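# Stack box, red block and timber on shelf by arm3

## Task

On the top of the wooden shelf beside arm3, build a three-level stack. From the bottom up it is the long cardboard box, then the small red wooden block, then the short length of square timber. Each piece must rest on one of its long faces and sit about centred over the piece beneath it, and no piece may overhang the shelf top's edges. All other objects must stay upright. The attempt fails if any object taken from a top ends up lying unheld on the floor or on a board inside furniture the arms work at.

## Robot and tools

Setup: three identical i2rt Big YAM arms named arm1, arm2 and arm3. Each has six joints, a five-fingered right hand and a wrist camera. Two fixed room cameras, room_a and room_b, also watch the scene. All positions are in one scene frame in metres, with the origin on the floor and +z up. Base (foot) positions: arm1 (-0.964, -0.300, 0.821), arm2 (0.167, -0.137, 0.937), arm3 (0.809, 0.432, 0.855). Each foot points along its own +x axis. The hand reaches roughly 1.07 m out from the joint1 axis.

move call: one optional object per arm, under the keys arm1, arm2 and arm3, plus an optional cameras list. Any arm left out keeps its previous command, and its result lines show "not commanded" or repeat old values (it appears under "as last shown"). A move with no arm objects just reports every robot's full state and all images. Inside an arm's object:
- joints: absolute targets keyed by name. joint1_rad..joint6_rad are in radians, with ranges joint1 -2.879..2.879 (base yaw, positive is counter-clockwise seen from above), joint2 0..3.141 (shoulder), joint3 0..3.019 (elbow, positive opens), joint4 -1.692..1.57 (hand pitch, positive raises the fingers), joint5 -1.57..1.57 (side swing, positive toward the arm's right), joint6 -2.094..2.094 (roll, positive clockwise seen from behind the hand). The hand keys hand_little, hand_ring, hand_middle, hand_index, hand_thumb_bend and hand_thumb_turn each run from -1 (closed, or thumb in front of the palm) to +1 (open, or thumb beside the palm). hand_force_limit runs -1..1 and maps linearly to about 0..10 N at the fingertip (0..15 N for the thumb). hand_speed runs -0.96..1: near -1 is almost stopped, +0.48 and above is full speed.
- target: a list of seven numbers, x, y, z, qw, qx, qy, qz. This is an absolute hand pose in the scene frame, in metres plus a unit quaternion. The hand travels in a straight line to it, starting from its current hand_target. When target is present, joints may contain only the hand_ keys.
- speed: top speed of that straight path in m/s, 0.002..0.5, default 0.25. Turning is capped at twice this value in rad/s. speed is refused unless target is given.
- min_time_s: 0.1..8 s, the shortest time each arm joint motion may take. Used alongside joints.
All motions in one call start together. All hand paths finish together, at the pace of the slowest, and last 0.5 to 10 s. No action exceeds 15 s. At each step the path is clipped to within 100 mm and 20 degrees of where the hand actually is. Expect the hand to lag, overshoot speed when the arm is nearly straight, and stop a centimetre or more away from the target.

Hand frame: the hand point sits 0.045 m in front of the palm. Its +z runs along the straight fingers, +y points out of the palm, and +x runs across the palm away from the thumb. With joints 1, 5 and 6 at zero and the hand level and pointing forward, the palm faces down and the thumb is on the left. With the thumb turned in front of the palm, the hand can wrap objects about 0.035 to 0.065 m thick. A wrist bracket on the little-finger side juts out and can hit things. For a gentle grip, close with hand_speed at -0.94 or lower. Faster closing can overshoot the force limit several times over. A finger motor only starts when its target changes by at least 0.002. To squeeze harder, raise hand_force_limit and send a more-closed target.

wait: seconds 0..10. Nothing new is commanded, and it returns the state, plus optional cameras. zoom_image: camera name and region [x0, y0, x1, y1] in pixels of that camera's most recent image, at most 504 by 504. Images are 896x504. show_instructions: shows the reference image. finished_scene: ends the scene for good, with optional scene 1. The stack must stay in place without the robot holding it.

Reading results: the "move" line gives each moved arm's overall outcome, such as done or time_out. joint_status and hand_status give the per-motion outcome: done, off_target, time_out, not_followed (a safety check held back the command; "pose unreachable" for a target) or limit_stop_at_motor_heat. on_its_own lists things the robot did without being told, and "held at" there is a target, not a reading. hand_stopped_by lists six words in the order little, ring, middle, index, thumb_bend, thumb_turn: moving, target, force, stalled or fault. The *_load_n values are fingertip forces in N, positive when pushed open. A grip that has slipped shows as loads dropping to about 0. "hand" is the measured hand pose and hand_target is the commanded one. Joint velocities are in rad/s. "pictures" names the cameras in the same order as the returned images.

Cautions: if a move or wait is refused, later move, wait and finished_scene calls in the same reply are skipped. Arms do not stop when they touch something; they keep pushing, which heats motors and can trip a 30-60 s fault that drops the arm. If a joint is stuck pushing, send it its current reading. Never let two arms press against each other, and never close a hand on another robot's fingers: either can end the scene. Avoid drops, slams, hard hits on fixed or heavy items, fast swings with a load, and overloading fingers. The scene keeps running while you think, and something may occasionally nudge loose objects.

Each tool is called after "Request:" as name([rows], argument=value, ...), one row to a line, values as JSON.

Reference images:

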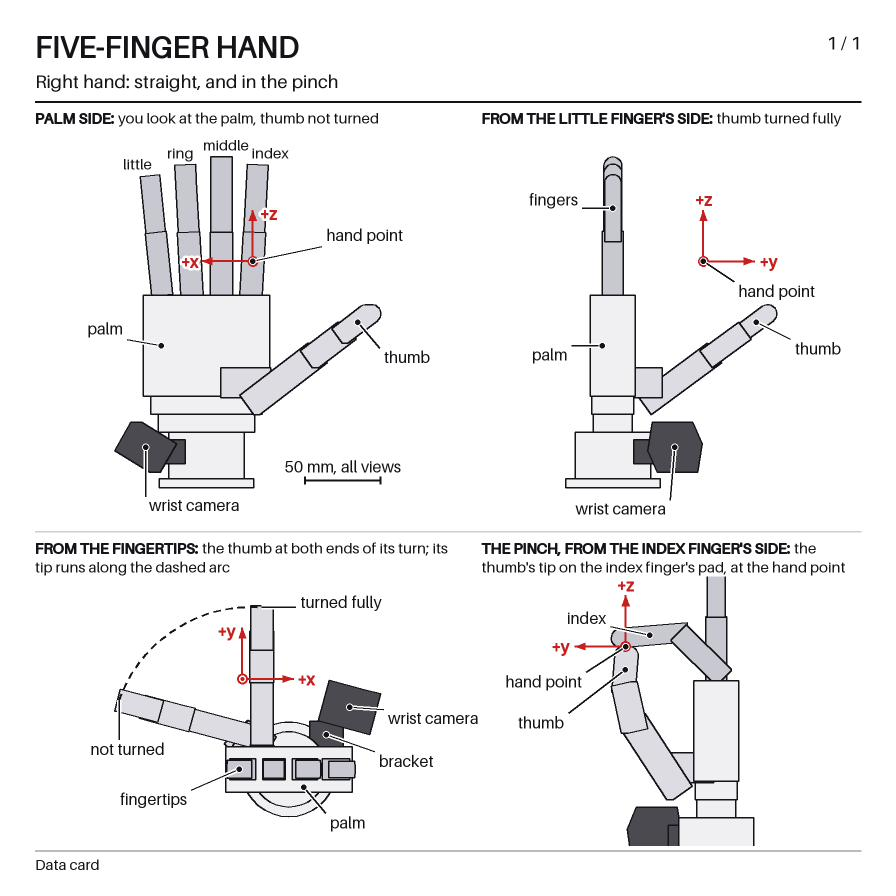

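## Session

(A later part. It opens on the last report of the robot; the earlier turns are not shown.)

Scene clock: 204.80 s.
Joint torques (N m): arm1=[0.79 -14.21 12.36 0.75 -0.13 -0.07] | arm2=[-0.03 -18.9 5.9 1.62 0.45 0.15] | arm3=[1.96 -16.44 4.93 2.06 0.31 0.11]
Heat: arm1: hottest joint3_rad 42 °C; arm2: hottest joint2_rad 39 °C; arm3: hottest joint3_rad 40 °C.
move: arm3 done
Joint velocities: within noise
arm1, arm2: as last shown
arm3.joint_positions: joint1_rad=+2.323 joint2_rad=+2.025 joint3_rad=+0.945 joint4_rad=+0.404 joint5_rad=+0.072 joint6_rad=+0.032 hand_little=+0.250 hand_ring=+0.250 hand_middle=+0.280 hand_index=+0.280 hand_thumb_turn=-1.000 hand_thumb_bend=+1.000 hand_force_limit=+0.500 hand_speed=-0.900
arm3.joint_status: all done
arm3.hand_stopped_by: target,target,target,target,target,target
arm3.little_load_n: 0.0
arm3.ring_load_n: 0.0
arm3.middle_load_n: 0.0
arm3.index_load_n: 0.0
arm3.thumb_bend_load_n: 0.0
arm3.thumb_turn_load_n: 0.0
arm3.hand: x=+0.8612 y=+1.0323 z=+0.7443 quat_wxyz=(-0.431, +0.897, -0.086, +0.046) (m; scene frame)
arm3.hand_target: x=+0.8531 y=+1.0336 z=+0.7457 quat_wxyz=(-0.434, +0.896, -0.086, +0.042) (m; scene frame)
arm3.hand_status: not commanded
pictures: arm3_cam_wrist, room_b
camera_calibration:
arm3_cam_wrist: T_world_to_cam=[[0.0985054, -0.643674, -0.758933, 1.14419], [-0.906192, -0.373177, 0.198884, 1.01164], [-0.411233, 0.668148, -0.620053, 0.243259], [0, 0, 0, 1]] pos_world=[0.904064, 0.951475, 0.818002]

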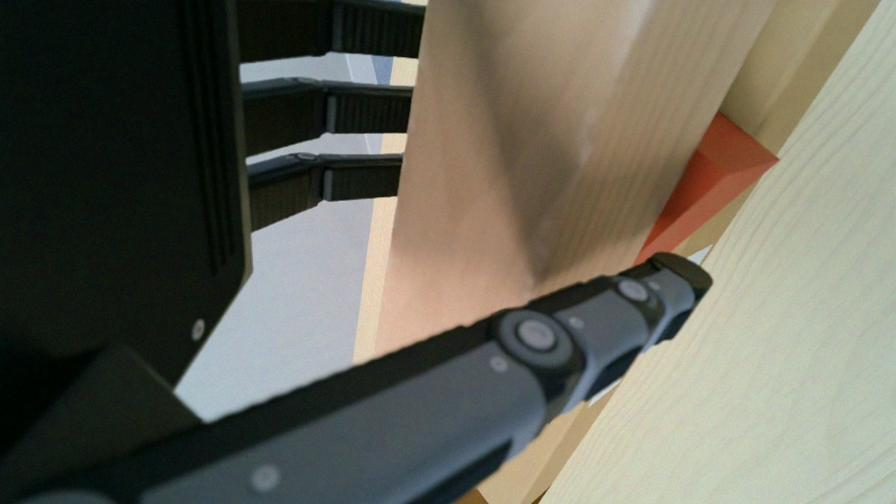

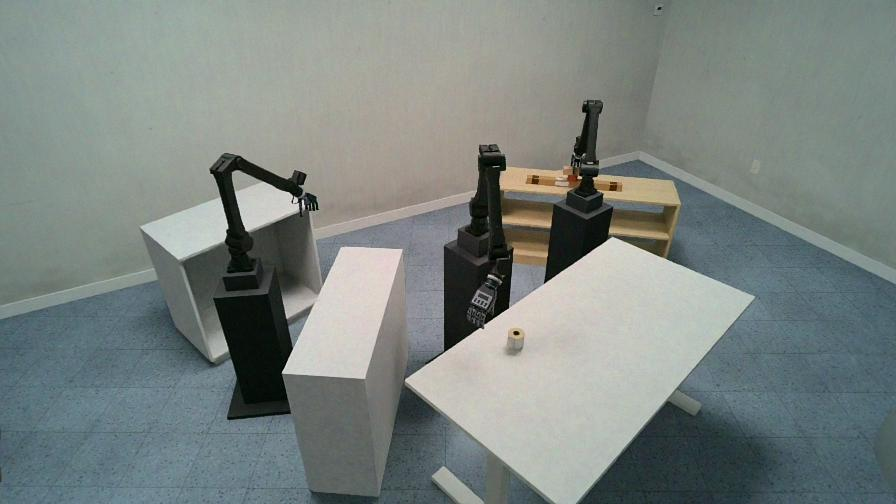

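Request:
move(arm3={"target": [0.853, 1.0325, 0.78, 0.4341, -0.8961, 0.0863, -0.0418], "speed": 0.05, "joints": {"hand_speed": -0.6, "hand_index": 0.45, "hand_middle": 0.45, "hand_ring": 0.45, "hand_little": 0.45}}, cameras=["arm3_cam_wrist"])

Request:
move(arm3={"target": [0.853, 1.024, 0.87, 0.4341, -0.8961, 0.0863, -0.0418], "speed": 0.1}, cameras=["arm3_cam_wrist", "room_a", "room_b"])

Request:
zoom_image(camera="room_b", region=[540, 150, 620, 200])

Request:
zoom_image(camera="room_a", region=[90, 300, 230, 440])

Scene clock: 206.57 s.
Joint torques (N m): arm1=[0.79 -14.21 12.37 0.77 -0.13 -0.07] | arm2=[0.38 -19.31 5.76 1.72 0.43 0.17] | arm3=[2.02 -16.91 5.26 1.28 0.33 0.11]
Heat: arm1: hottest joint3_rad 43 °C; arm2: hottest joint2_rad 39 °C; arm3: hottest joint3_rad 40 °C.
move: arm3 done
Joint velocities: within noise
arm1, arm2: as last shown
arm3.joint_positions: joint1_rad=+2.323 joint2_rad=+1.949 joint3_rad=+0.941 joint4_rad=+0.341 joint5_rad=+0.072 joint6_rad=+0.032 hand_little=+0.450 hand_ring=+0.450 hand_middle=+0.450 hand_index=+0.450 hand_thumb_turn=-1.000 hand_thumb_bend=+1.000 hand_force_limit=+0.500 hand_speed=-0.600
arm3.joint_status: all done
arm3.hand_stopped_by: target,target,target,target,target,target
arm3.little_load_n: 0.0
arm3.ring_load_n: 0.0
arm3.middle_load_n: 0.0
arm3.index_load_n: 0.0
arm3.thumb_bend_load_n: 0.0
arm3.thumb_turn_load_n: 0.0
arm3.hand: x=+0.8618 y=+1.0344 z=+0.7769 quat_wxyz=(-0.436, +0.895, -0.086, +0.046) (m; scene frame)
arm3.hand_target: x=+0.8532 y=+1.0325 z=+0.7795 quat_wxyz=(-0.433, +0.896, -0.086, +0.042) (m; scene frame)
arm3.hand_status: done (0.010 m and 0.5 deg from the pose sent, 0.037 m and 0.6 deg at the start)
pictures: arm3_cam_wrist
camera_calibration:
arm3_cam_wrist: T_world_to_cam=[[0.0994114, -0.635524, -0.765654, 1.1661], [-0.906511, -0.375135, 0.193677, 1.01281], [-0.410311, 0.67482, -0.613402, 0.249482], [0, 0, 0, 1]] pos_world=[0.904563, 0.952666, 0.849701]

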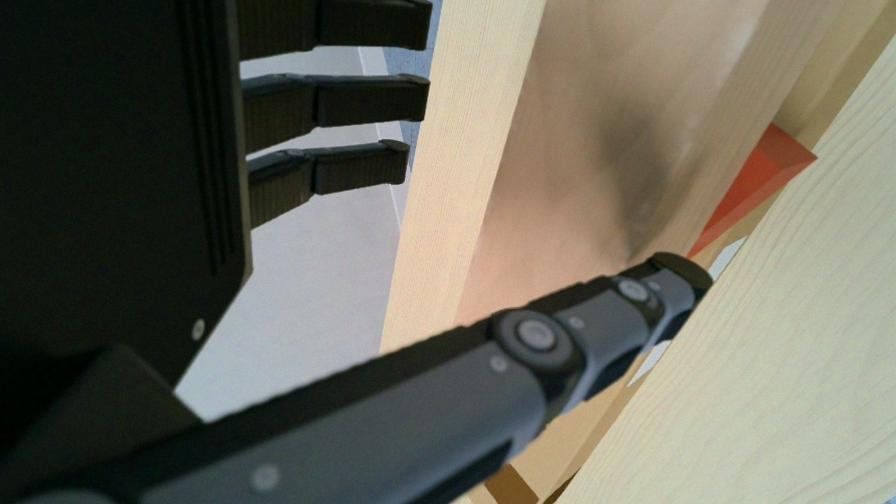

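Scene clock: 208.20 s.
Joint torques (N m): arm1=[0.79 -14.15 12.37 0.76 -0.13 -0.07] | arm2=[0.21 -19.25 5.82 1.76 0.45 0.18] | arm3=[2.02 -15.15 7.97 1.25 0.33 0.12]
Heat: arm1: hottest joint3_rad 43 °C; arm2: hottest joint2_rad 39 °C; arm3: hottest joint3_rad 40 °C.
move: arm3 off_target
Joint velocities: within noise
arm1: as last shown
arm2.joint_positions: joint1_rad=-0.597 joint2_rad=+1.915 joint3_rad=+0.971 joint4_rad=+0.111 joint5_rad=+0.575 joint6_rad=+0.516 hand_little=+0.250 hand_ring=+0.250 hand_middle=+0.280 hand_index=+0.280 hand_thumb_turn=-1.000 hand_thumb_bend=+1.000 hand_force_limit=+0.200 hand_speed=-0.850
arm2.joint_status: not commanded
arm2.hand_stopped_by: target,target,target,target,target,target
arm2.little_load_n: 0.5
arm2.ring_load_n: 0.0
arm2.middle_load_n: 0.0
arm2.index_load_n: 0.0
arm2.thumb_bend_load_n: 0.0
arm2.thumb_turn_load_n: 0.0
arm2.hand: x=+0.1871 y=-0.7294 z=+0.8686 quat_wxyz=(+0.142, -0.270, -0.858, +0.412) (m; scene frame)
arm2.hand_target: x=+0.1893 y=-0.7310 z=+0.8805 quat_wxyz=(+0.136, -0.277, -0.854, +0.419) (m; scene frame)
arm2.hand_status: not commanded
arm3.joint_positions: joint1_rad=+2.323 joint2_rad=+1.728 joint3_rad=+0.935 joint4_rad=+0.116 joint5_rad=+0.072 joint6_rad=+0.032 hand_little=+0.450 hand_ring=+0.450 hand_middle=+0.450 hand_index=+0.450 hand_thumb_turn=-1.000 hand_thumb_bend=+1.000 hand_force_limit=+0.500 hand_speed=-0.600
arm3.joint_status: not commanded
arm3.hand_stopped_by: target,target,target,target,target,target
arm3.little_load_n: 0.0
arm3.ring_load_n: 0.0
arm3.middle_load_n: 0.0
arm3.index_load_n: 0.0
arm3.thumb_bend_load_n: 0.0
arm3.thumb_turn_load_n: 0.0
arm3.hand: x=+0.8611 y=+1.0196 z=+0.8624 quat_wxyz=(-0.431, +0.897, -0.086, +0.046) (m; scene frame)
arm3.hand_target: x=+0.8532 y=+1.0252 z=+0.8706 quat_wxyz=(-0.435, +0.895, -0.086, +0.042) (m; scene frame)
arm3.hand_status: off_target (0.012 m and 0.6 deg from the pose sent, 0.094 m and 0.5 deg at the start)
pictures: arm3_cam_wrist, room_a, room_b
camera_calibration:
arm3_cam_wrist: T_world_to_cam=[[0.0985054, -0.643674, -0.758933, 1.2256], [-0.906192, -0.373177, 0.198884, 0.983191], [-0.411233, 0.668148, -0.620053, 0.324957], [0, 0, 0, 1]] pos_world=[0.903864, 0.938675, 0.936102]

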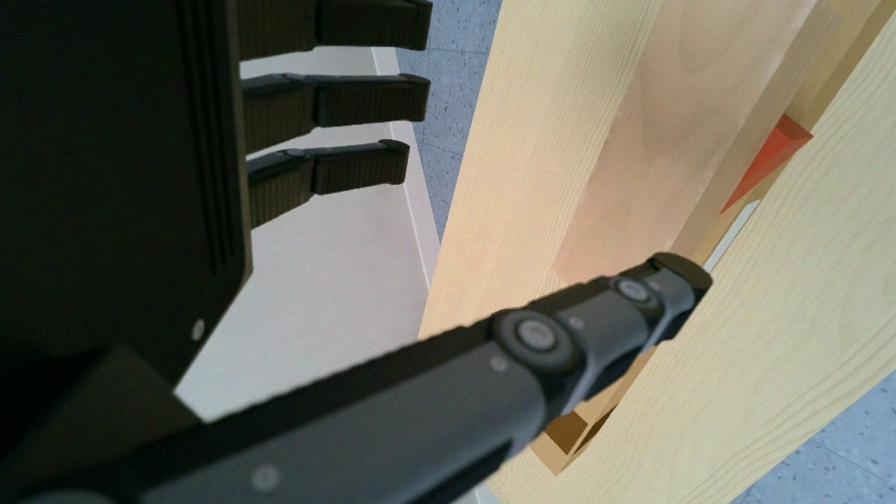

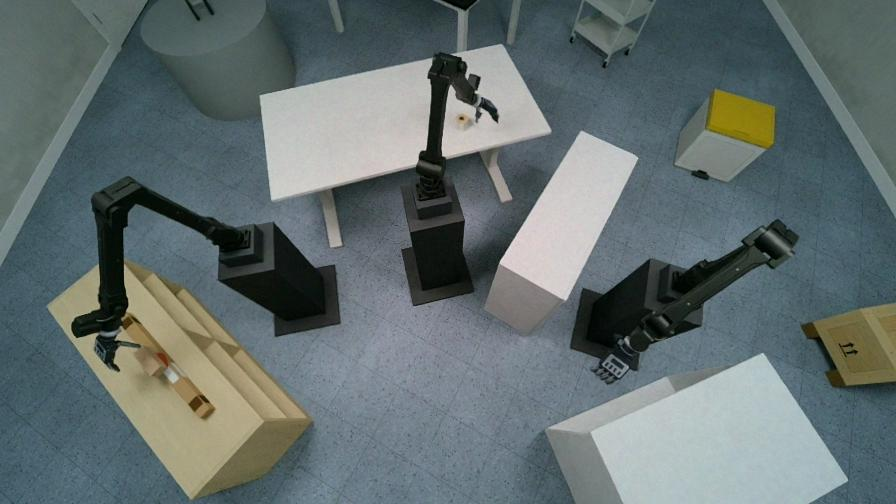

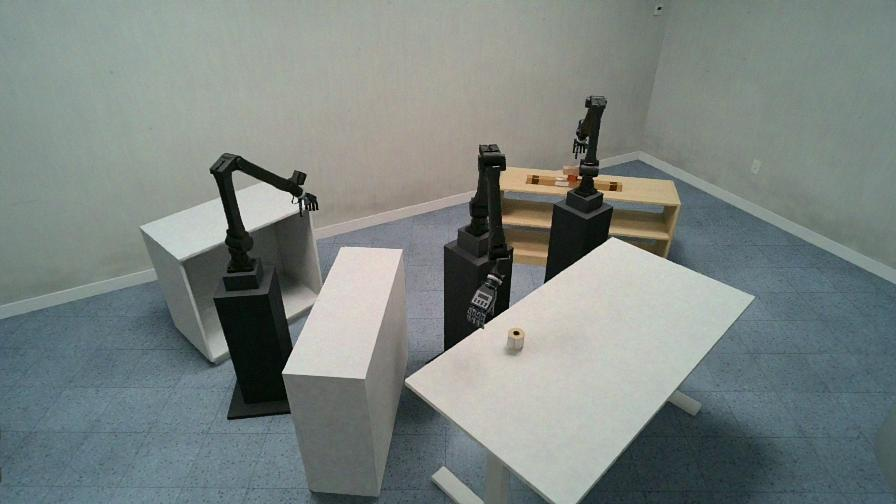

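Scaled by 6.300.

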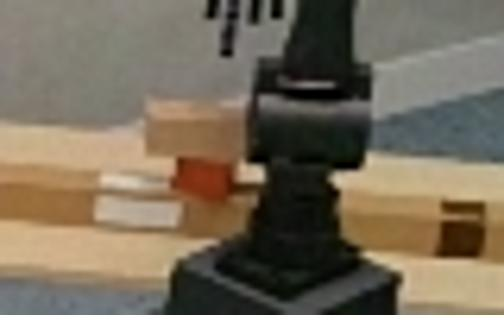

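Scaled by 3.600.

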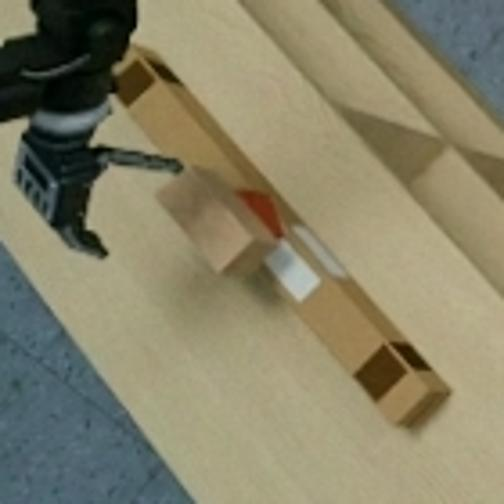

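Request:
zoom_image(camera="arm3_cam_wrist", region=[540, 0, 896, 330])

Scaled by 1.416.

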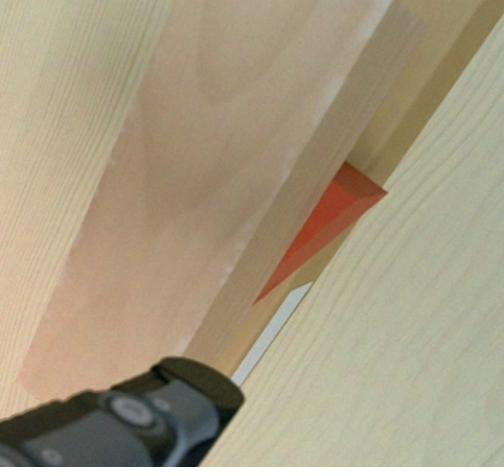

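Request:
finished_scene()

The scene is finished: the task was done.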